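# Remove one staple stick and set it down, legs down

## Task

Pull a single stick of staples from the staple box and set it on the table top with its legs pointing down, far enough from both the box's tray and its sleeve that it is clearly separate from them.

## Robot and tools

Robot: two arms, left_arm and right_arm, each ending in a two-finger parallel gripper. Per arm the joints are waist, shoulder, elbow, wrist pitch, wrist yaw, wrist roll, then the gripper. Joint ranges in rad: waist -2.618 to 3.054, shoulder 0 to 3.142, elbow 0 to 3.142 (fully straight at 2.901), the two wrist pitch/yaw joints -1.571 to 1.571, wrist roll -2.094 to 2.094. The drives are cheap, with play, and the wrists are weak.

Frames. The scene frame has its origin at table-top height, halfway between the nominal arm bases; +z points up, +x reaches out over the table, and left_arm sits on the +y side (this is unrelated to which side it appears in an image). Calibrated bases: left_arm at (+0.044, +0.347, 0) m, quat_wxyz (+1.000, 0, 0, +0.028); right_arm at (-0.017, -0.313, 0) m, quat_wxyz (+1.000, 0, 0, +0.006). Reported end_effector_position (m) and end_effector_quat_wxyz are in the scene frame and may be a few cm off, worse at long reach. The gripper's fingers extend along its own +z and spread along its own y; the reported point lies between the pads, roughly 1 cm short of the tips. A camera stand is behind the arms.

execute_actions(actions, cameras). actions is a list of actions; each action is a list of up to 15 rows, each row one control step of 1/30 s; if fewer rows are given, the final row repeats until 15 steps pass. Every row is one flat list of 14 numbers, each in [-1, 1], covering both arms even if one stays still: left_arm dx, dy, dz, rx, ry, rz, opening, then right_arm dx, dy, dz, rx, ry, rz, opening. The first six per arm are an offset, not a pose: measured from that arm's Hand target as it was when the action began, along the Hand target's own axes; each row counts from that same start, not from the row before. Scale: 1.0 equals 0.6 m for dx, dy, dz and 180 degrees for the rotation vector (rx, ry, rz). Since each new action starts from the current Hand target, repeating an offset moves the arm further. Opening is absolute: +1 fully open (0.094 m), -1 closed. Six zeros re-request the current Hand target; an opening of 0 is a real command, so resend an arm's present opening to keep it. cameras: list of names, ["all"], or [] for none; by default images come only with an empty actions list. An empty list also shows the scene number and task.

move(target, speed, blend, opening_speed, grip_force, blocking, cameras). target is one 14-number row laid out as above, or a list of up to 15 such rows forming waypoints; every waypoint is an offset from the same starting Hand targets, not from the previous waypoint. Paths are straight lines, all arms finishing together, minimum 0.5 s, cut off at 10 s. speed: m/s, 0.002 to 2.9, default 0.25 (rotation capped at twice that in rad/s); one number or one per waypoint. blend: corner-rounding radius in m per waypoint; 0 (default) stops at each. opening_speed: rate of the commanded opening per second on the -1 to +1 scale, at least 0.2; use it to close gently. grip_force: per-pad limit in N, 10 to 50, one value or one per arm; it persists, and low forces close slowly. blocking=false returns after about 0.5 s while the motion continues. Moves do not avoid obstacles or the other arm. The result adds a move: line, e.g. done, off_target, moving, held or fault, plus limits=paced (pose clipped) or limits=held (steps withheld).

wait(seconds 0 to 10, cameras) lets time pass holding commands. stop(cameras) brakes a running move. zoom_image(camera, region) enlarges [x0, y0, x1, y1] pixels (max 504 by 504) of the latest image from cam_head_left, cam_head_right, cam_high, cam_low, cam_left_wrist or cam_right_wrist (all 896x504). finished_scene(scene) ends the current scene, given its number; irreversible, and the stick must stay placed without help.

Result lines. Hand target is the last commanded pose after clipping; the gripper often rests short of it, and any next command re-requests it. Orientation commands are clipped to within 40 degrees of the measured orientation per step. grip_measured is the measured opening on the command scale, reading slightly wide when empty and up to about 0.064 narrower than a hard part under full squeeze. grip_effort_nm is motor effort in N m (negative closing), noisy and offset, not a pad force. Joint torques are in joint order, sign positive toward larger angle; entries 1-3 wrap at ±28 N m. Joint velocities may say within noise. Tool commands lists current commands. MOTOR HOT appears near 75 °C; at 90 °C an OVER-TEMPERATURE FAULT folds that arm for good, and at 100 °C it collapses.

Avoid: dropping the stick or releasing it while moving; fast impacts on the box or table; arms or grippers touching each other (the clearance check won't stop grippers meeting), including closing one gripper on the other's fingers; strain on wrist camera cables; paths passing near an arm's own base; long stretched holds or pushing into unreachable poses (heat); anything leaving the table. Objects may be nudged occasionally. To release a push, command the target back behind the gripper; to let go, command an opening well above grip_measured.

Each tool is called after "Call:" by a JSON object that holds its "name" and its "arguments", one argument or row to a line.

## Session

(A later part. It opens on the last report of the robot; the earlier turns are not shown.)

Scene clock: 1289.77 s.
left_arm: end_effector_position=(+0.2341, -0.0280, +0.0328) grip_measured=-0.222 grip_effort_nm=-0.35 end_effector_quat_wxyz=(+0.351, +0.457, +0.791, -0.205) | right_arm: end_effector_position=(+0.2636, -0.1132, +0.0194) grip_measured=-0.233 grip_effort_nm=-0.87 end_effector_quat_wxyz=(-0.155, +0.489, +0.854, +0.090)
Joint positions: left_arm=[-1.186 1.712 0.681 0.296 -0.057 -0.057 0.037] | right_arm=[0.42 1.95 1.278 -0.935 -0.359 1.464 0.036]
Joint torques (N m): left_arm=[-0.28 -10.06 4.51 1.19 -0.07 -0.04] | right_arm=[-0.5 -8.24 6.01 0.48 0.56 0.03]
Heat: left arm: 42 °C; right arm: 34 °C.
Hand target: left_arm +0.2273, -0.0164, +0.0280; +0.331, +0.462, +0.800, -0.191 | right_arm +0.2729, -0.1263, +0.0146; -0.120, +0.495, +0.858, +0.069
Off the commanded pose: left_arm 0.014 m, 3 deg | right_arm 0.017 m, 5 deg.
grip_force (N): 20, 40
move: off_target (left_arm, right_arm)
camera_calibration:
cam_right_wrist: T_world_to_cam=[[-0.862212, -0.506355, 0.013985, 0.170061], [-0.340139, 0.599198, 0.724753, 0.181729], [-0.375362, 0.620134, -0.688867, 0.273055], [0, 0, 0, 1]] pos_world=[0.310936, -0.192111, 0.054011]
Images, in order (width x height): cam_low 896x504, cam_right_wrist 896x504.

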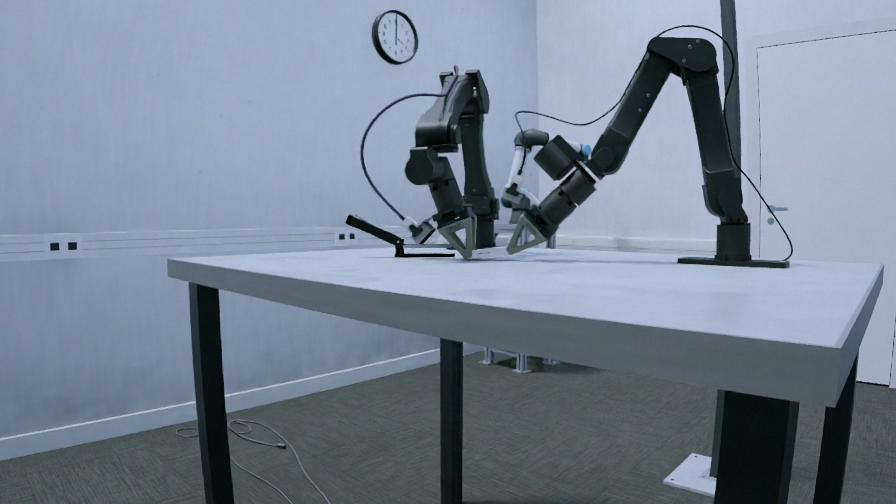

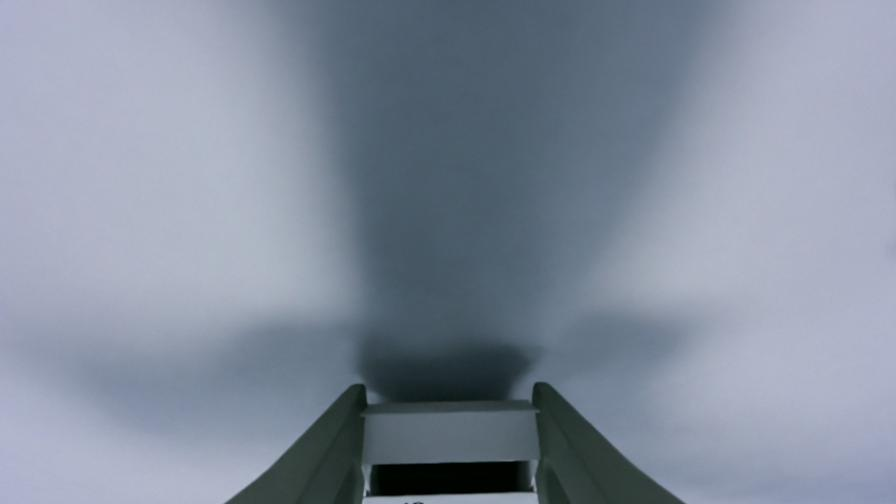

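Call:
{"name": "move", "arguments": {
  "target": [0,0,0,0,0,0,-0.221,0,0,0,0,0,0,-0.42],
  "opening_speed": 0.2
}}

Call:
{"name": "move", "arguments": {
  "target": [0,0,0,0,0,0,-0.215,0,0,0,0,0,0,-0.42],
  "opening_speed": 0.2,
  "cameras": ["cam_right_wrist"]
}}

Call:
{"name": "move", "arguments": {
  "target": [0,0,0,0,0,0,-0.209,0,0,0,0,0,0,-0.42],
  "opening_speed": 0.2,
  "cameras": ["cam_low","cam_right_wrist"]
}}

Call:
{"name": "zoom_image", "arguments": {
  "camera": "cam_low",
  "region": [452, 236, 522, 276]
}}

Scene clock: 1294.63 s.
left_arm: end_effector_position=(+0.2341, -0.0280, +0.0328) grip_measured=-0.217 grip_effort_nm=-0.24 end_effector_quat_wxyz=(+0.351, +0.457, +0.791, -0.205) | right_arm: end_effector_position=(+0.2636, -0.1132, +0.0194) grip_measured=-0.233 grip_effort_nm=-0.87 end_effector_quat_wxyz=(-0.155, +0.489, +0.854, +0.090)
Joint positions: left_arm=[-1.186 1.712 0.681 0.296 -0.057 -0.057 0.037] | right_arm=[0.42 1.95 1.278 -0.935 -0.359 1.464 0.036]
Joint torques (N m): left_arm=[-0.46 -10.15 4.37 1.16 -0.08 -0.07] | right_arm=[-0.47 -8.25 6.02 0.48 0.56 0.02]
Heat: left arm: 42 °C; right arm: 34 °C.
Hand target: left_arm +0.2273, -0.0164, +0.0280; +0.331, +0.462, +0.800, -0.191 | right_arm +0.2729, -0.1263, +0.0146; -0.120, +0.495, +0.858, +0.069
Off the commanded pose: left_arm 0.014 m, 3 deg | right_arm 0.017 m, 5 deg.
grip_force (N): 20, 40
move: off_target (left_arm, right_arm)

Scene clock: 1295.13 s.
left_arm: end_effector_position=(+0.2341, -0.0280, +0.0328) grip_measured=-0.212 grip_effort_nm=-0.18 end_effector_quat_wxyz=(+0.351, +0.457, +0.791, -0.205) | right_arm: end_effector_position=(+0.2636, -0.1132, +0.0194) grip_measured=-0.233 grip_effort_nm=-0.87 end_effector_quat_wxyz=(-0.155, +0.489, +0.854, +0.090)
Joint positions: left_arm=[-1.186 1.712 0.681 0.296 -0.057 -0.057 0.037] | right_arm=[0.42 1.95 1.278 -0.935 -0.359 1.464 0.036]
Joint torques (N m): left_arm=[-0.29 -10.1 4.49 1.21 0 -0.03] | right_arm=[-0.47 -8.25 6.05 0.48 0.57 0.02]
Heat: left arm: 42 °C; right arm: 34 °C.
Hand target: left_arm +0.2273, -0.0164, +0.0280; +0.331, +0.462, +0.800, -0.191 | right_arm +0.2729, -0.1263, +0.0146; -0.120, +0.495, +0.858, +0.069
Off the commanded pose: left_arm 0.014 m, 3 deg | right_arm 0.017 m, 5 deg.
grip_force (N): 20, 40
move: off_target (left_arm, right_arm)
camera_calibration:
cam_right_wrist: T_world_to_cam=[[-0.862366, -0.506086, 0.014187, 0.170149], [-0.33984, 0.5994, 0.724727, 0.181677], [-0.375278, 0.620159, -0.68889, 0.273034], [0, 0, 0, 1]] pos_world=[0.310936, -0.192112, 0.0540109]
Images, in order (width x height): cam_right_wrist 896x504.

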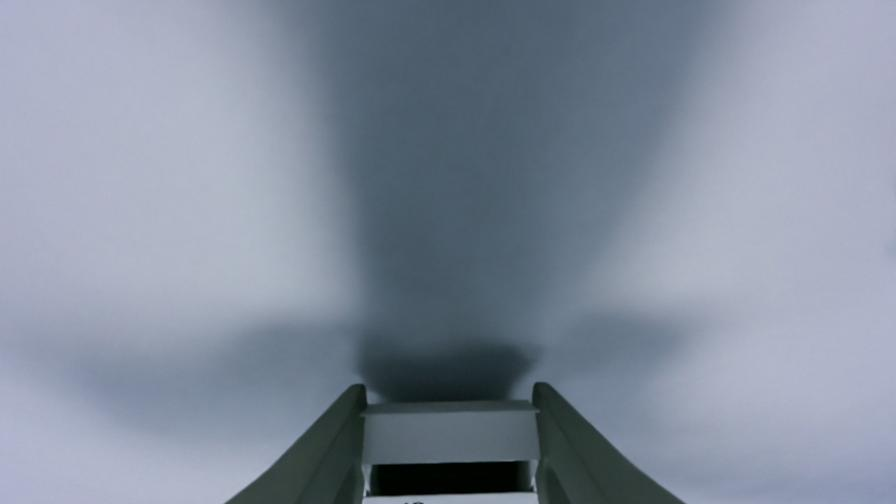

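Scene clock: 1295.63 s.
left_arm: end_effector_position=(+0.2341, -0.0280, +0.0328) grip_measured=-0.207 grip_effort_nm=-0.13 end_effector_quat_wxyz=(+0.351, +0.457, +0.791, -0.205) | right_arm: end_effector_position=(+0.2636, -0.1132, +0.0194) grip_measured=-0.233 grip_effort_nm=-0.87 end_effector_quat_wxyz=(-0.155, +0.489, +0.854, +0.090)
Joint positions: left_arm=[-1.186 1.712 0.681 0.296 -0.057 -0.057 0.037] | right_arm=[0.42 1.95 1.278 -0.935 -0.359 1.464 0.036]
Joint torques (N m): left_arm=[-0.31 -10.11 4.55 1.21 -0.02 -0.03] | right_arm=[-0.47 -8.21 6.04 0.48 0.57 0.02]
Heat: left arm: 42 °C; right arm: 34 °C.
Hand target: left_arm +0.2273, -0.0164, +0.0280; +0.331, +0.462, +0.800, -0.191 | right_arm +0.2729, -0.1263, +0.0146; -0.120, +0.495, +0.858, +0.069
Off the commanded pose: left_arm 0.014 m, 3 deg | right_arm 0.017 m, 5 deg.
grip_force (N): 20, 40
move: off_target (left_arm, right_arm)
camera_calibration:
cam_right_wrist: T_world_to_cam=[[-0.862366, -0.506086, 0.014187, 0.170149], [-0.33984, 0.5994, 0.724727, 0.181677], [-0.375278, 0.620159, -0.68889, 0.273034], [0, 0, 0, 1]] pos_world=[0.310936, -0.192112, 0.0540109]
Images, in order (width x height): cam_low 896x504, cam_right_wrist 896x504.

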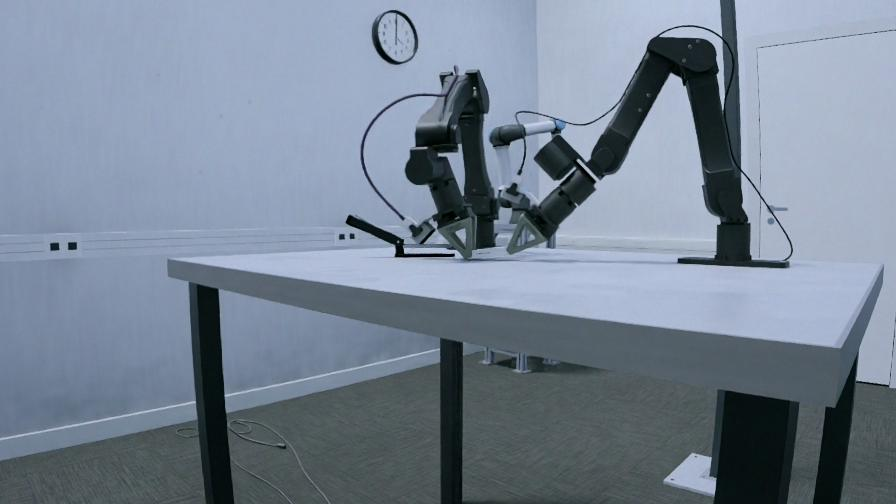

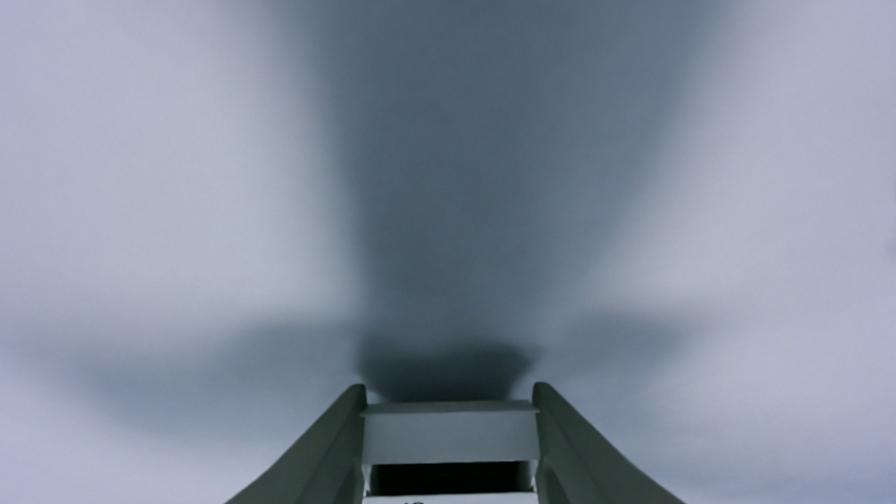

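Scaled by 7.200 from the camera's 896x504 image, which has a finer 1280x720 frame.

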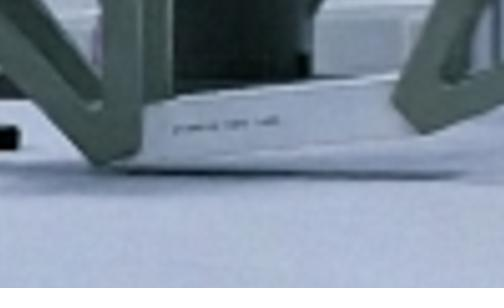

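Call:
{"name": "move", "arguments": {
  "target": [0,0,0,0,0,0,-0.209,-0.0144,0,-0.0042,0,0,0,-0.42],
  "speed": 0.03,
  "cameras": ["cam_right_wrist"]
}}

Call:
{"name": "move", "arguments": {
  "target": [0,0,0,0,0,0,-0.209,-0.0144,0,-0.0042,0,0,0,-0.42],
  "speed": 0.03,
  "cameras": ["cam_low","cam_right_wrist"]
}}

Call:
{"name": "zoom_image", "arguments": {
  "camera": "cam_low",
  "region": [452, 236, 522, 276]
}}

Scene clock: 1302.77 s.
left_arm: end_effector_position=(+0.2341, -0.0280, +0.0328) grip_measured=-0.207 grip_effort_nm=-0.12 end_effector_quat_wxyz=(+0.351, +0.457, +0.791, -0.205) | right_arm: end_effector_position=(+0.2641, -0.1140, +0.0194) grip_measured=-0.233 grip_effort_nm=-0.87 end_effector_quat_wxyz=(-0.155, +0.488, +0.854, +0.090)
Joint positions: left_arm=[-1.186 1.712 0.681 0.296 -0.057 -0.057 0.037] | right_arm=[0.417 1.95 1.278 -0.935 -0.359 1.459 0.036]
Joint torques (N m): left_arm=[-0.39 -10 4.49 1.21 -0.02 0] | right_arm=[-2.65 -7.88 6.54 0.36 0.59 -0.18]
Heat: left arm: 42 °C; right arm: 34 °C.
Hand target: left_arm +0.2273, -0.0164, +0.0280; +0.331, +0.462, +0.800, -0.191 | right_arm +0.2774, -0.1341, +0.0146; -0.120, +0.495, +0.858, +0.069
Off the commanded pose: left_arm 0.014 m, 3 deg | right_arm 0.025 m, 5 deg.
grip_force (N): 20, 40
move: off_target (left_arm, right_arm)
camera_calibration:
cam_right_wrist: T_world_to_cam=[[-0.861413, -0.507752, 0.0124853, 0.169788], [-0.342047, 0.598113, 0.724752, 0.182737], [-0.375461, 0.62004, -0.688897, 0.273728], [0, 0, 0, 1]] pos_world=[0.311537, -0.192809, 0.0540119]
Images, in order (width x height): cam_right_wrist 896x504.

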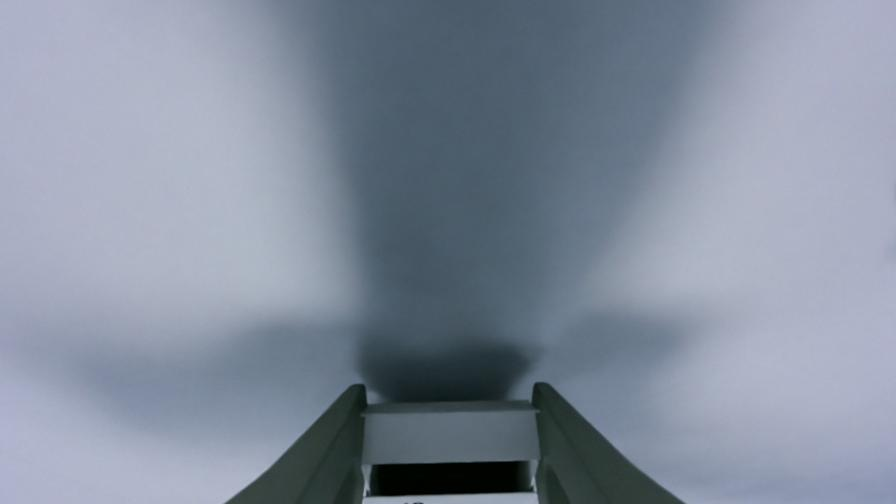

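Scene clock: 1303.57 s.
left_arm: end_effector_position=(+0.2345, -0.0289, +0.0338) grip_measured=-0.207 grip_effort_nm=-0.13 end_effector_quat_wxyz=(+0.353, +0.456, +0.790, -0.207) | right_arm: end_effector_position=(+0.2652, -0.1159, +0.0206) grip_measured=-0.233 grip_effort_nm=-0.86 end_effector_quat_wxyz=(-0.162, +0.486, +0.854, +0.097)
Joint positions: left_arm=[-1.186 1.712 0.681 0.302 -0.057 -0.057 0.037] | right_arm=[0.401 1.95 1.278 -0.938 -0.377 1.439 0.036]
Joint torques (N m): left_arm=[-0.39 -10.09 4.4 1.15 -0.04 -0.03] | right_arm=[-3.6 -7.6 7.15 0.29 0.75 -0.23]
Heat: left arm: 42 °C; right arm: 34 °C.
Hand target: left_arm +0.2273, -0.0164, +0.0280; +0.331, +0.462, +0.800, -0.191 | right_arm +0.2819, -0.1419, +0.0147; -0.120, +0.495, +0.858, +0.069
Off the commanded pose: left_arm 0.016 m, 3 deg | right_arm 0.031 m, 6 deg.
grip_force (N): 20, 40
move: off_target (left_arm, right_arm)
camera_calibration:
cam_right_wrist: T_world_to_cam=[[-0.860267, -0.509795, 0.00700866, 0.169318], [-0.339888, 0.583691, 0.737415, 0.180797], [-0.380022, 0.631992, -0.675404, 0.278491], [0, 0, 0, 1]] pos_world=[0.312942, -0.195216, 0.0535848]
Images, in order (width x height): cam_low 896x504, cam_right_wrist 896x504.

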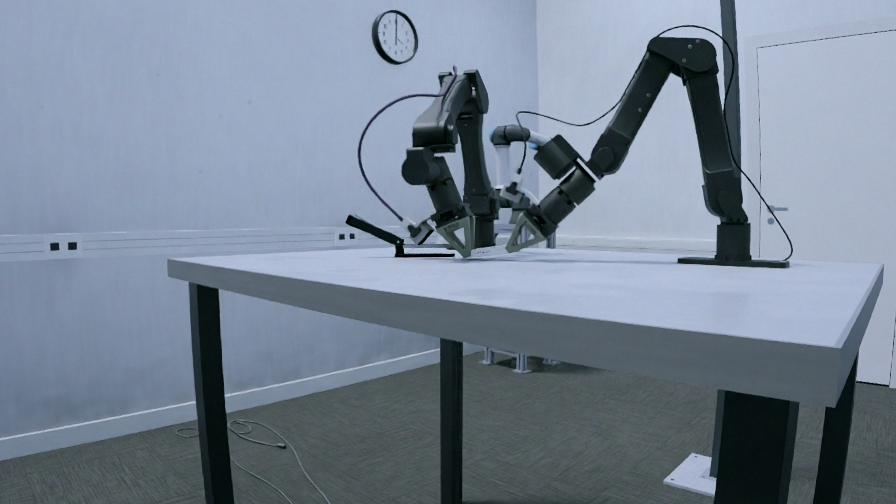

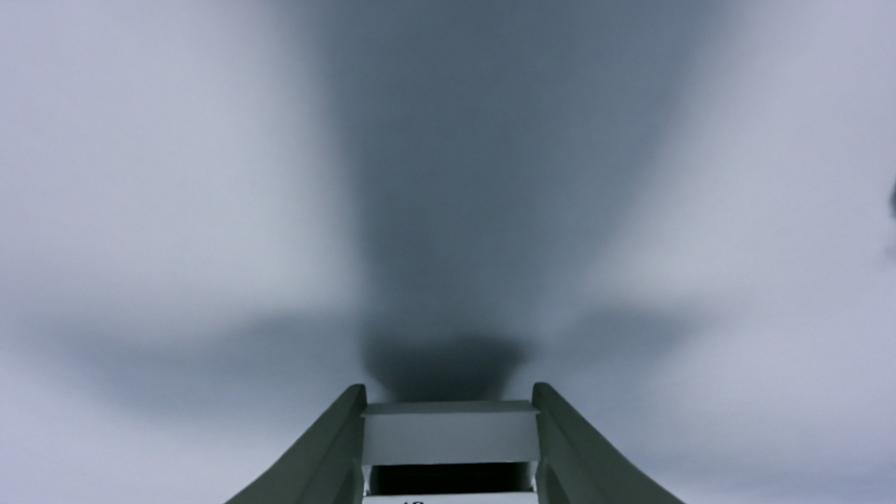

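Scaled by 7.200 from the camera's 896x504 image, which has a finer 1280x720 frame.

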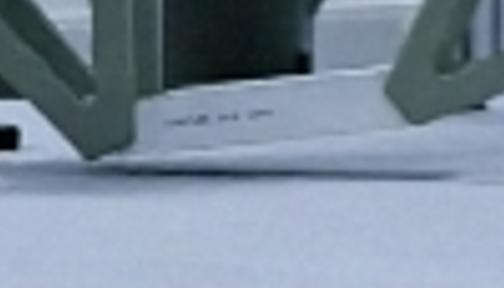

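Call:
{"name": "move", "arguments": {
  "target": [0,0,0,0,0,0,-0.209,0.024,0,0.007,0,0,0,-0.42],
  "speed": 0.05
}}

Call:
{"name": "move", "arguments": {
  "target": [0,0,0,0,0,0,-0.205,0,0,0,0,0,0,-0.42],
  "opening_speed": 0.2
}}

Call:
{"name": "move", "arguments": {
  "target": [0,0,0,0,0,0,-0.201,0,0,0,0,0,0,-0.42],
  "opening_speed": 0.2
}}

Call:
{"name": "move", "arguments": {
  "target": [0,0,0,0,0,0,-0.197,0,0,0,0,0,0,-0.42],
  "opening_speed": 0.2,
  "cameras": ["cam_right_wrist"]
}}

Scene clock: 1311.73 s.
left_arm: end_effector_position=(+0.2345, -0.0289, +0.0338) grip_measured=-0.207 grip_effort_nm=-0.13 end_effector_quat_wxyz=(+0.353, +0.456, +0.790, -0.207) | right_arm: end_effector_position=(+0.2641, -0.1144, +0.0199) grip_measured=-0.233 grip_effort_nm=-0.86 end_effector_quat_wxyz=(-0.158, +0.488, +0.853, +0.092)
Joint positions: left_arm=[-1.186 1.712 0.681 0.302 -0.057 -0.057 0.037] | right_arm=[0.412 1.95 1.278 -0.937 -0.367 1.455 0.036]
Joint torques (N m): left_arm=[-0.4 -10.15 4.44 1.11 -0.03 -0.02] | right_arm=[-0.59 -8.14 6.22 0.46 0.62 0.04]
Heat: left arm: 42 °C; right arm: 34 °C.
Hand target: left_arm +0.2273, -0.0164, +0.0280; +0.331, +0.462, +0.800, -0.191 | right_arm +0.2744, -0.1289, +0.0146; -0.120, +0.495, +0.858, +0.069
Off the commanded pose: left_arm 0.016 m, 3 deg | right_arm 0.019 m, 5 deg.
grip_force (N): 20, 40
move: off_target (left_arm, right_arm)

Scene clock: 1312.23 s.
left_arm: end_effector_position=(+0.2345, -0.0289, +0.0338) grip_measured=-0.204 grip_effort_nm=-0.08 end_effector_quat_wxyz=(+0.353, +0.456, +0.790, -0.207) | right_arm: end_effector_position=(+0.2641, -0.1144, +0.0199) grip_measured=-0.233 grip_effort_nm=-0.87 end_effector_quat_wxyz=(-0.158, +0.488, +0.853, +0.092)
Joint positions: left_arm=[-1.186 1.712 0.681 0.302 -0.057 -0.057 0.037] | right_arm=[0.412 1.95 1.278 -0.937 -0.367 1.455 0.036]
Joint torques (N m): left_arm=[-0.4 -10.24 4.37 1.11 -0.04 0] | right_arm=[-0.66 -8.16 6.22 0.46 0.63 0.01]
Heat: left arm: 42 °C; right arm: 34 °C.
Hand target: left_arm +0.2273, -0.0164, +0.0280; +0.331, +0.462, +0.800, -0.191 | right_arm +0.2744, -0.1289, +0.0146; -0.120, +0.495, +0.858, +0.069
Off the commanded pose: left_arm 0.016 m, 3 deg | right_arm 0.019 m, 5 deg.
grip_force (N): 20, 40
move: off_target (left_arm, right_arm)

Scene clock: 1312.73 s.
left_arm: end_effector_position=(+0.2345, -0.0289, +0.0338) grip_measured=-0.200 grip_effort_nm=-0.05 end_effector_quat_wxyz=(+0.353, +0.456, +0.790, -0.207) | right_arm: end_effector_position=(+0.2641, -0.1144, +0.0199) grip_measured=-0.233 grip_effort_nm=-0.87 end_effector_quat_wxyz=(-0.158, +0.488, +0.853, +0.092)
Joint positions: left_arm=[-1.186 1.712 0.681 0.302 -0.057 -0.057 0.038] | right_arm=[0.412 1.95 1.278 -0.937 -0.367 1.455 0.036]
Joint torques (N m): left_arm=[-0.59 -10.03 4.48 1.11 -0.03 -0.05] | right_arm=[-0.66 -8.17 6.19 0.46 0.64 0.03]
Heat: left arm: 42 °C; right arm: 34 °C.
Hand target: left_arm +0.2273, -0.0164, +0.0280; +0.331, +0.462, +0.800, -0.191 | right_arm +0.2744, -0.1289, +0.0146; -0.120, +0.495, +0.858, +0.069
Off the commanded pose: left_arm 0.016 m, 3 deg | right_arm 0.019 m, 5 deg.
grip_force (N): 20, 40
move: off_target (left_arm, right_arm)

Scene clock: 1313.33 s.
left_arm: end_effector_position=(+0.2333, -0.0264, +0.0308) grip_measured=-0.197 grip_effort_nm=-0.01 end_effector_quat_wxyz=(+0.347, +0.458, +0.793, -0.202) | right_arm: end_effector_position=(+0.2672, -0.1193, +0.0178) grip_measured=-0.233 grip_effort_nm=-0.87 end_effector_quat_wxyz=(-0.144, +0.489, +0.856, +0.084)
Joint positions: left_arm=[-1.186 1.712 0.681 0.285 -0.057 -0.057 0.038] | right_arm=[0.412 1.95 1.278 -0.933 -0.333 1.456 0.036]
Joint torques (N m): left_arm=[-0.4 -10.22 4.55 1.26 -0.05 -0.01] | right_arm=[-0.57 -8.09 6.16 0.45 0.36 0.01]
Heat: left arm: 42 °C; right arm: 34 °C.
Hand target: left_arm +0.2273, -0.0164, +0.0280; +0.331, +0.462, +0.800, -0.191 | right_arm +0.2744, -0.1290, +0.0146; -0.120, +0.495, +0.858, +0.069
Off the commanded pose: left_arm 0.012 m, 2 deg | right_arm 0.012 m, 3 deg.
grip_force (N): 20, 40
move: off_target (left_arm, right_arm)
camera_calibration:
cam_right_wrist: T_world_to_cam=[[-0.861975, -0.506795, 0.0125592, 0.170006], [-0.350939, 0.614401, 0.706649, 0.192663], [-0.365843, 0.604707, -0.707452, 0.273], [0, 0, 0, 1]] pos_world=[0.314029, -0.197299, 0.054854]
Images, in order (width x height): cam_right_wrist 896x504.

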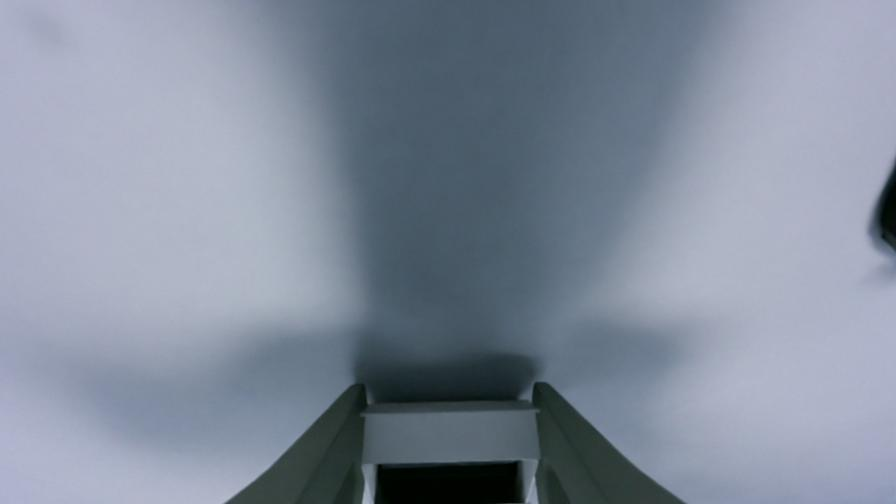

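Call:
{"name": "wait", "arguments": {
  "seconds": 0.1,
  "cameras": ["cam_low","cam_left_wrist"]
}}

Call:
{"name": "zoom_image", "arguments": {
  "camera": "cam_low",
  "region": [452, 236, 522, 276]
}}

Scene clock: 1320.33 s.
left_arm: end_effector_position=(+0.2333, -0.0264, +0.0308) grip_measured=-0.197 grip_effort_nm=-0.01 end_effector_quat_wxyz=(+0.347, +0.458, +0.793, -0.202) | right_arm: end_effector_position=(+0.2673, -0.1192, +0.0178) grip_measured=-0.233 grip_effort_nm=-0.87 end_effector_quat_wxyz=(-0.144, +0.489, +0.856, +0.084)
Joint positions: left_arm=[-1.186 1.712 0.681 0.285 -0.057 -0.057 0.038] | right_arm=[0.412 1.95 1.278 -0.933 -0.333 1.456 0.036]
Joint torques (N m): left_arm=[-0.42 -9.99 4.71 1.24 -0.07 -0.03] | right_arm=[-0.58 -8.12 6.17 0.43 0.35 0.02]
Heat: left arm: 42 °C; right arm: 34 °C.
Hand target: left_arm +0.2273, -0.0164, +0.0280; +0.331, +0.462, +0.800, -0.191 | right_arm +0.2745, -0.1289, +0.0146; -0.120, +0.495, +0.858, +0.069
Tool commands: left_gripper/opening=-0.197 right_gripper/opening=-0.42
Off the commanded pose: left_arm 0.012 m, 2 deg | right_arm 0.012 m, 3 deg.
grip_force (N): 20, 40
wait: 0.10 s; at rest from the start
camera_calibration:
cam_left_wrist: T_world_to_cam=[[-0.873412, -0.486966, -0.00403585, 0.190884], [-0.450323, 0.810789, -0.37394, 0.176355], [0.185368, -0.324786, -0.927444, 0.067715], [0, 0, 0, 1]] pos_world=[0.233584, -0.0280397, 0.129518]
Images, in order (width x height): cam_low 896x504, cam_left_wrist 896x504.

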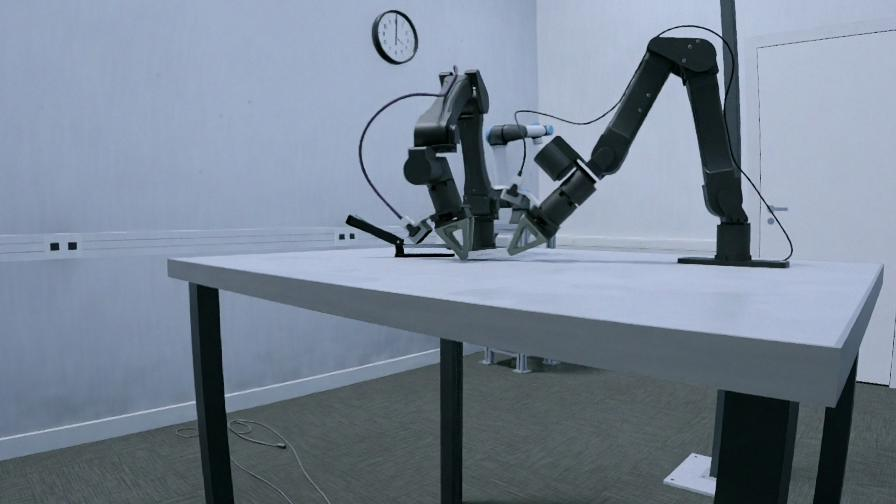

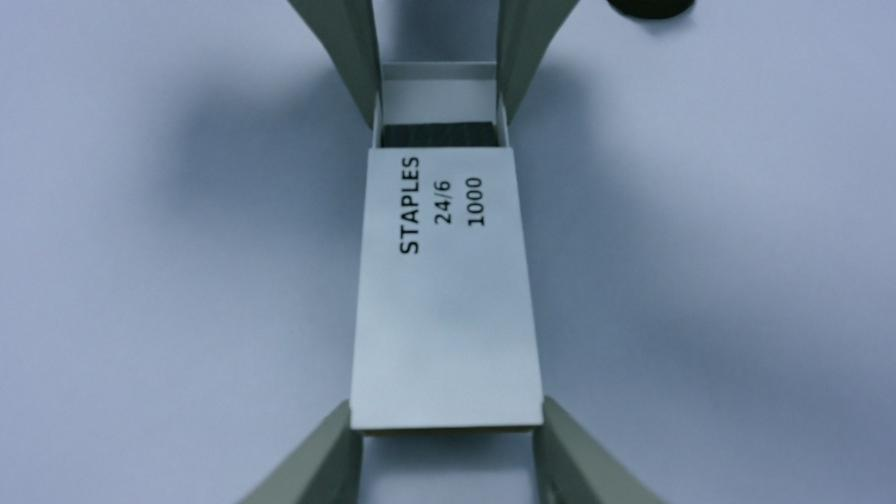

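Scaled by 7.200 from the camera's 896x504 image, which has a finer 1280x720 frame.

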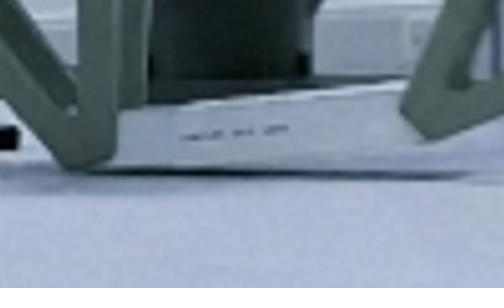

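Call:
{"name": "move", "arguments": {
  "target": [0,0,0,0,0,0,-0.197,-0.032,0,-0.0092,0,0,0,-0.42],
  "speed": 0.03,
  "cameras": ["cam_left_wrist"]
}}

Scene clock: 1324.80 s.
left_arm: end_effector_position=(+0.2333, -0.0264, +0.0307) grip_measured=-0.197 grip_effort_nm=-0.01 end_effector_quat_wxyz=(+0.347, +0.458, +0.793, -0.202) | right_arm: end_effector_position=(+0.2764, -0.1360, +0.0167) grip_measured=-0.233 grip_effort_nm=-0.87 end_effector_quat_wxyz=(-0.138, +0.492, +0.855, +0.086)
Joint positions: left_arm=[-1.186 1.712 0.681 0.285 -0.057 -0.057 0.038] | right_arm=[0.36 1.953 1.279 -0.938 -0.324 1.409 0.036]
Joint torques (N m): left_arm=[-0.51 -10.21 4.56 1.3 -0.01 -0.05] | right_arm=[-1.09 -7.27 7.61 0.25 0.3 -0.1]
Heat: left arm: 43 °C; right arm: 34 °C.
Hand target: left_arm +0.2273, -0.0164, +0.0280; +0.331, +0.462, +0.800, -0.191 | right_arm +0.2843, -0.1461, +0.0146; -0.120, +0.495, +0.858, +0.069
Off the commanded pose: left_arm 0.012 m, 2 deg | right_arm 0.013 m, 3 deg.
grip_force (N): 20, 40
move: off_target (left_arm, right_arm)
camera_calibration:
cam_left_wrist: T_world_to_cam=[[-0.873423, -0.486947, -0.00401346, 0.190884], [-0.450381, 0.810915, -0.373597, 0.176328], [0.185176, -0.3245, -0.927583, 0.0677857], [0, 0, 0, 1]] pos_world=[0.233585, -0.0280401, 0.129518]
Images, in order (width x height): cam_left_wrist 896x504.

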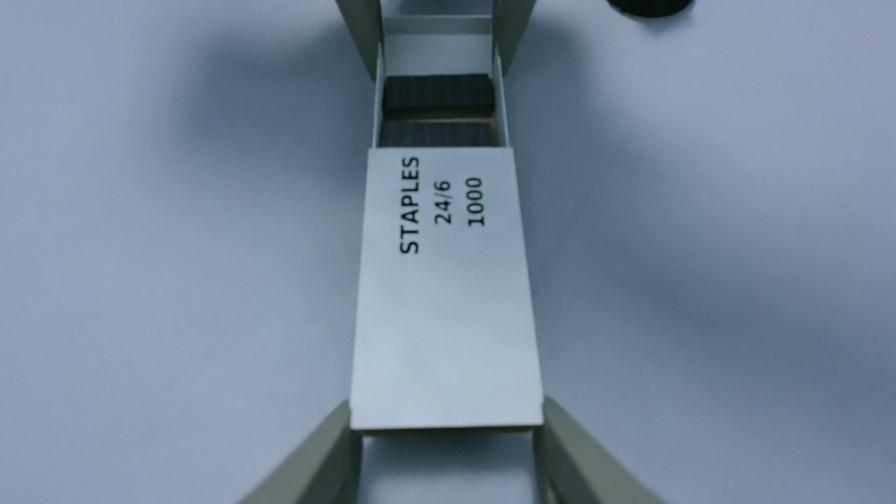

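Call:
{"name": "move", "arguments": {
  "target": [0,0,0,0,0,0,-0.197,-0.028,0,-0.008,0,0,0,-0.42],
  "speed": 0.03,
  "cameras": ["cam_left_wrist","cam_low"]
}}

Call:
{"name": "zoom_image", "arguments": {
  "camera": "cam_left_wrist",
  "region": [340, 0, 540, 160]
}}

Scene clock: 1335.77 s.
left_arm: end_effector_position=(+0.2333, -0.0264, +0.0307) grip_measured=-0.197 grip_effort_nm=-0.01 end_effector_quat_wxyz=(+0.347, +0.458, +0.793, -0.202) | right_arm: end_effector_position=(+0.2851, -0.1505, +0.0165) grip_measured=-0.233 grip_effort_nm=-0.87 end_effector_quat_wxyz=(-0.139, +0.491, +0.856, +0.086)
Joint positions: left_arm=[-1.186 1.712 0.681 0.285 -0.057 -0.057 0.038] | right_arm=[0.312 1.969 1.301 -0.961 -0.323 1.355 0.036]
Joint torques (N m): left_arm=[-0.36 -10.09 4.55 1.28 0.01 -0.04] | right_arm=[-1.09 -7.47 7.47 0.24 0.31 -0.08]
Heat: left arm: 43 °C; right arm: 33 °C.
Hand target: left_arm +0.2273, -0.0164, +0.0280; +0.331, +0.462, +0.800, -0.191 | right_arm +0.2931, -0.1613, +0.0146; -0.120, +0.495, +0.858, +0.069
Off the commanded pose: left_arm 0.012 m, 2 deg | right_arm 0.014 m, 3 deg.
grip_force (N): 20, 40
move: off_target (left_arm, right_arm)
camera_calibration:
cam_left_wrist: T_world_to_cam=[[-0.873423, -0.486947, -0.00401346, 0.190884], [-0.450381, 0.810915, -0.373597, 0.176328], [0.185176, -0.3245, -0.927583, 0.0677857], [0, 0, 0, 1]] pos_world=[0.233585, -0.0280401, 0.129518]
Images, in order (width x height): cam_low 896x504, cam_left_wrist 896x504.

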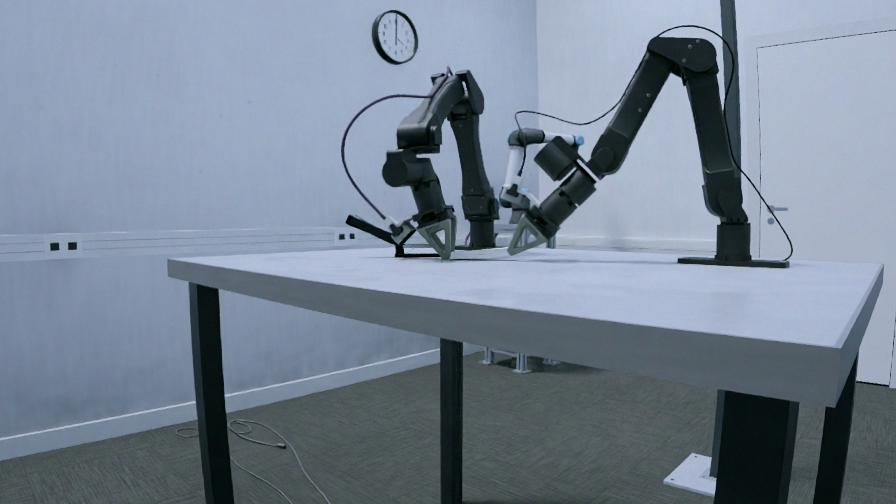

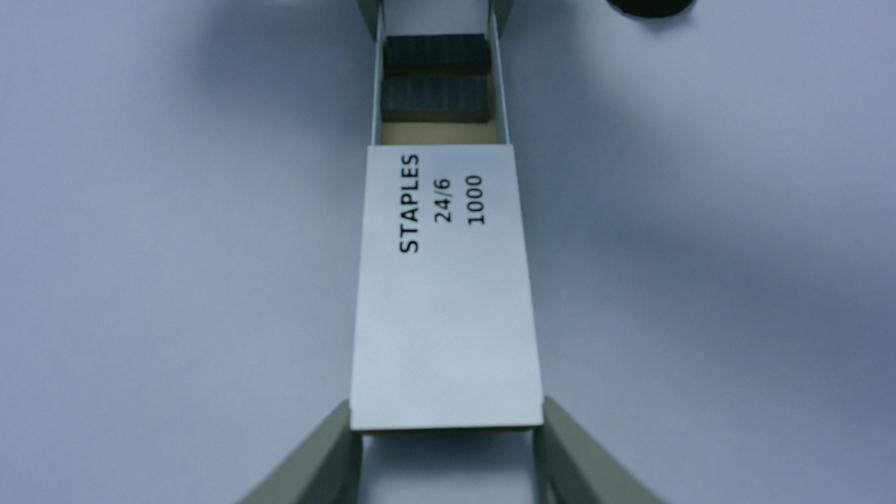

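Scaled by 2.520 from the camera's 896x504 image, which has a finer 1280x720 frame.

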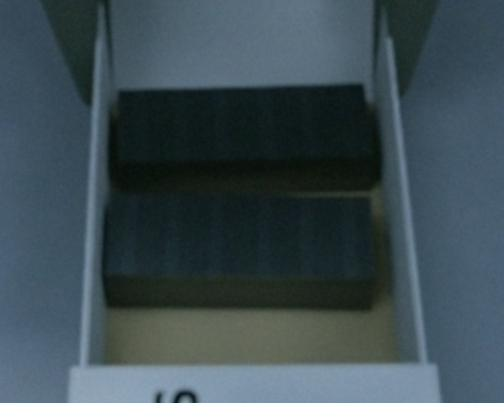

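Call:
{"name": "zoom_image", "arguments": {
  "camera": "cam_low",
  "region": [425, 232, 525, 276]
}}

Scaled by 5.040 from the camera's 896x504 image, which has a finer 1280x720 frame.

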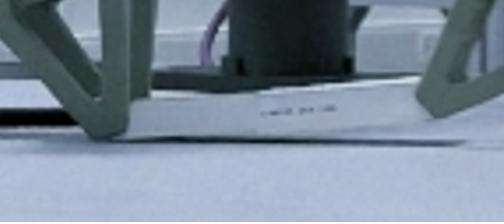

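Call:
{"name": "move", "arguments": {
  "target": [0.0141,0,0.0141,0,0,0,-0.197,-0.016,0,-0.0046,0,0,0,-0.42],
  "speed": 0.03,
  "cameras": ["cam_left_wrist","cam_low"]
}}

Call:
{"name": "zoom_image", "arguments": {
  "camera": "cam_low",
  "region": [425, 232, 525, 276]
}}

Scene clock: 1366.87 s.
left_arm: end_effector_position=(+0.2309, -0.0214, +0.0251) grip_measured=-0.197 grip_effort_nm=-0.01 end_effector_quat_wxyz=(+0.341, +0.460, +0.796, -0.198) | right_arm: end_effector_position=(+0.2938, -0.1631, +0.0164) grip_measured=-0.233 grip_effort_nm=-0.87 end_effector_quat_wxyz=(-0.129, +0.492, +0.857, +0.083)
Joint positions: left_arm=[-1.186 1.712 0.666 0.285 -0.057 -0.057 0.038] | right_arm=[0.279 1.978 1.318 -0.97 -0.303 1.324 0.036]
Joint torques (N m): left_arm=[-0.34 -6.93 4.19 1.88 -0.04 -0.01] | right_arm=[-0.61 -7.47 7.3 0.24 0.15 -0.06]
Heat: left arm: 43 °C; right arm: 34 °C.
Hand target: left_arm +0.2273, -0.0165, +0.0161; +0.331, +0.462, +0.800, -0.191 | right_arm +0.2982, -0.1700, +0.0146; -0.120, +0.495, +0.858, +0.069
Off the commanded pose: left_arm 0.011 m, 2 deg | right_arm 0.008 m, 2 deg.
grip_force (N): 20, 40
move: off_target (left_arm)
camera_calibration:
cam_left_wrist: T_world_to_cam=[[-0.873414, -0.486953, -0.00502264, 0.191299], [-0.452917, 0.816068, -0.359027, 0.169363], [0.178928, -0.311304, -0.933314, 0.0664901], [0, 0, 0, 1]] pos_world=[0.231893, -0.0243589, 0.123823]
Images, in order (width x height): cam_low 896x504, cam_left_wrist 896x504.

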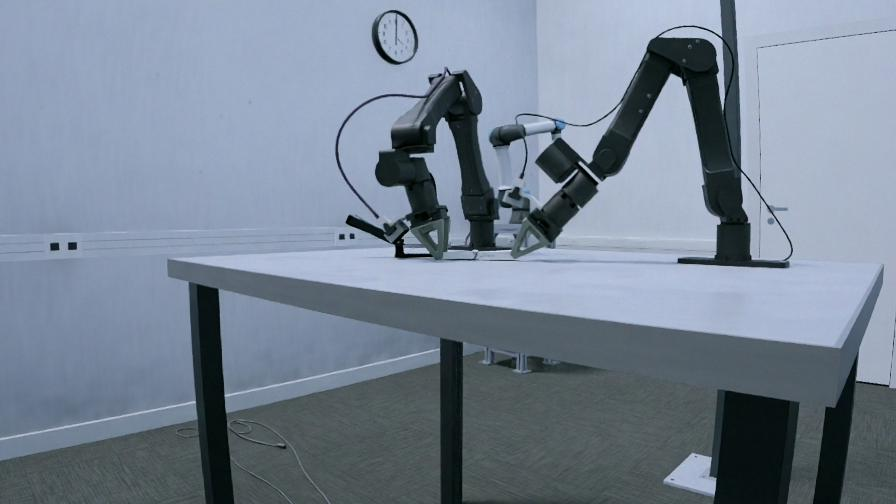

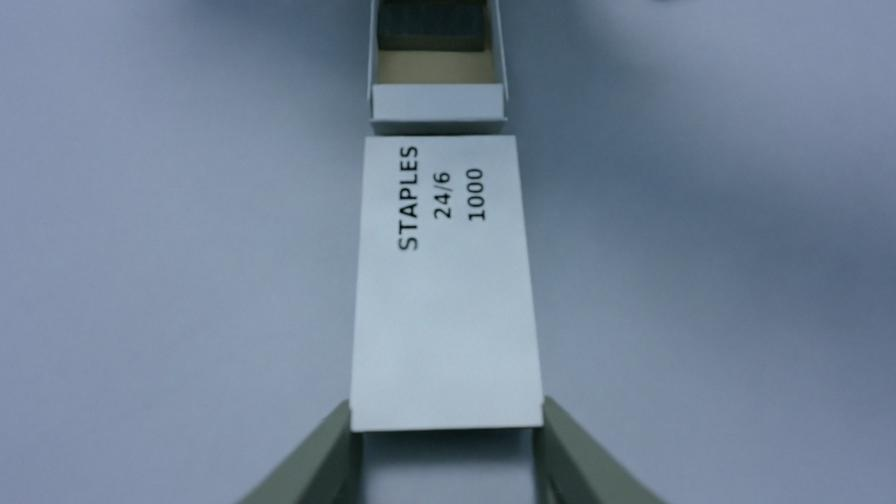

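Scaled by 5.040 from the camera's 896x504 image, which has a finer 1280x720 frame.

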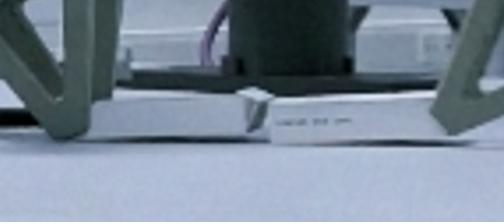

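Call:
{"name": "move", "arguments": {
  "target": [0.0306,0,-0.0165,0,0,0,-0.197,0,0,0,0,0,0,-0.42],
  "speed": 0.05
}}

Call:
{"name": "move", "arguments": {
  "target": [0,0,0,0,0,0,-0.05,0,0,0,0,0,0,-0.1],
  "opening_speed": 0.3,
  "cameras": ["cam_left_wrist","cam_low","cam_right_wrist"]
}}

Call:
{"name": "zoom_image", "arguments": {
  "camera": "cam_low",
  "region": [425, 232, 525, 276]
}}

Scene clock: 1377.50 s.
left_arm: end_effector_position=(+0.2244, -0.0107, +0.0185) grip_measured=-0.197 grip_effort_nm=-0.01 end_effector_quat_wxyz=(+0.347, +0.459, +0.792, -0.202) | right_arm: end_effector_position=(+0.2938, -0.1632, +0.0164) grip_measured=-0.233 grip_effort_nm=-0.87 end_effector_quat_wxyz=(-0.129, +0.492, +0.857, +0.083)
Joint positions: left_arm=[-1.191 1.697 0.59 0.361 -0.061 -0.057 0.038] | right_arm=[0.279 1.978 1.318 -0.97 -0.302 1.324 0.036]
Joint torques (N m): left_arm=[-0.36 -8.4 2.96 1.63 -0.05 -0.09] | right_arm=[-0.58 -7.51 7.27 0.21 0.14 -0.06]
Heat: left arm: 42 °C; right arm: 33 °C.
Hand target: left_arm +0.2172, +0.0009, +0.0101; +0.331, +0.462, +0.800, -0.191 | right_arm +0.2981, -0.1700, +0.0146; -0.120, +0.495, +0.858, +0.069
Off the commanded pose: left_arm 0.016 m, 2 deg | right_arm 0.008 m, 2 deg.
grip_force (N): 20, 40
move: off_target (left_arm)

Scene clock: 1378.77 s.
left_arm: end_effector_position=(+0.2232, -0.0113, +0.0188) grip_measured=-0.052 grip_effort_nm=0.09 end_effector_quat_wxyz=(+0.347, +0.460, +0.791, -0.203) | right_arm: end_effector_position=(+0.2928, -0.1639, +0.0164) grip_measured=-0.103 grip_effort_nm=0.14 end_effector_quat_wxyz=(-0.129, +0.491, +0.858, +0.081)
Joint positions: left_arm=[-1.194 1.696 0.59 0.361 -0.061 -0.057 0.045] | right_arm=[0.279 1.978 1.318 -0.975 -0.299 1.32 0.042]
Joint torques (N m): left_arm=[-0.16 -8.43 3.19 1.57 -0.06 -0.07] | right_arm=[-0.62 -7.5 7.25 0.27 0.13 -0.02]
Heat: left arm: 41 °C; right arm: 33 °C.
Hand target: left_arm +0.2174, +0.0009, +0.0102; +0.331, +0.462, +0.800, -0.191 | right_arm +0.2981, -0.1700, +0.0146; -0.120, +0.495, +0.858, +0.069
Off the commanded pose: left_arm 0.016 m, 3 deg | right_arm 0.008 m, 2 deg.
grip_force (N): 20, 40
move: off_target (left_arm)
camera_calibration:
cam_left_wrist: T_world_to_cam=[[-0.8761, -0.482086, -0.00653209, 0.19006], [-0.444739, 0.813312, -0.375142, 0.153864], [0.186163, -0.325757, -0.926944, 0.0631692], [0, 0, 0, 1]] pos_world=[0.223181, -0.0129369, 0.117517]
cam_right_wrist: T_world_to_cam=[[-0.863647, -0.504076, 0.00458605, 0.170557], [-0.3641, 0.630062, 0.685896, 0.236903], [-0.348633, 0.590702, -0.727685, 0.301337], [0, 0, 0, 1]] pos_world=[0.338613, -0.24129, 0.0560054]
Images, in order (width x height): cam_low 896x504, cam_left_wrist 896x504, cam_right_wrist 896x504.

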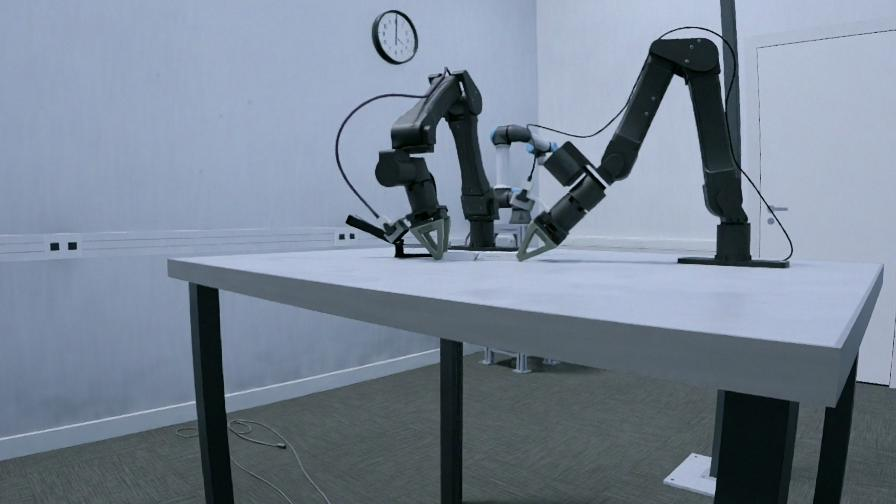

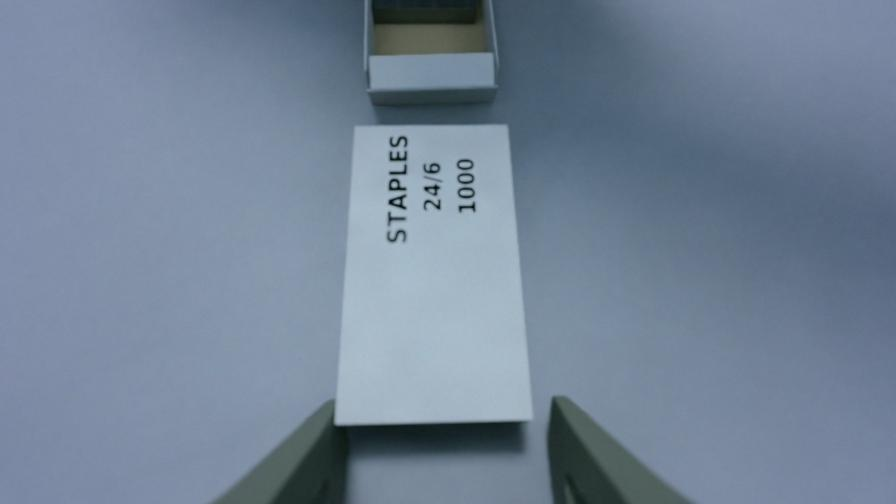

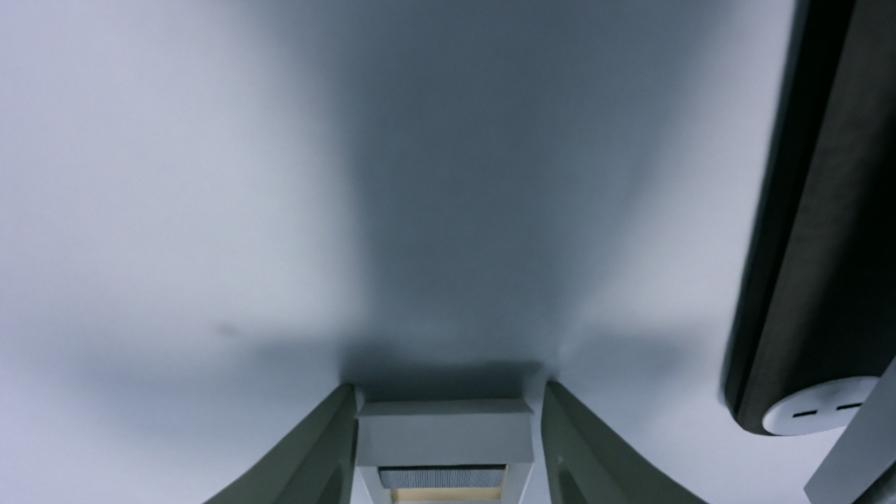

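Scaled by 5.040 from the camera's 896x504 image, which has a finer 1280x720 frame.

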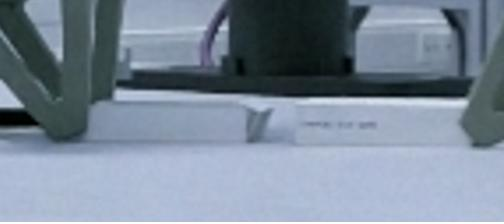

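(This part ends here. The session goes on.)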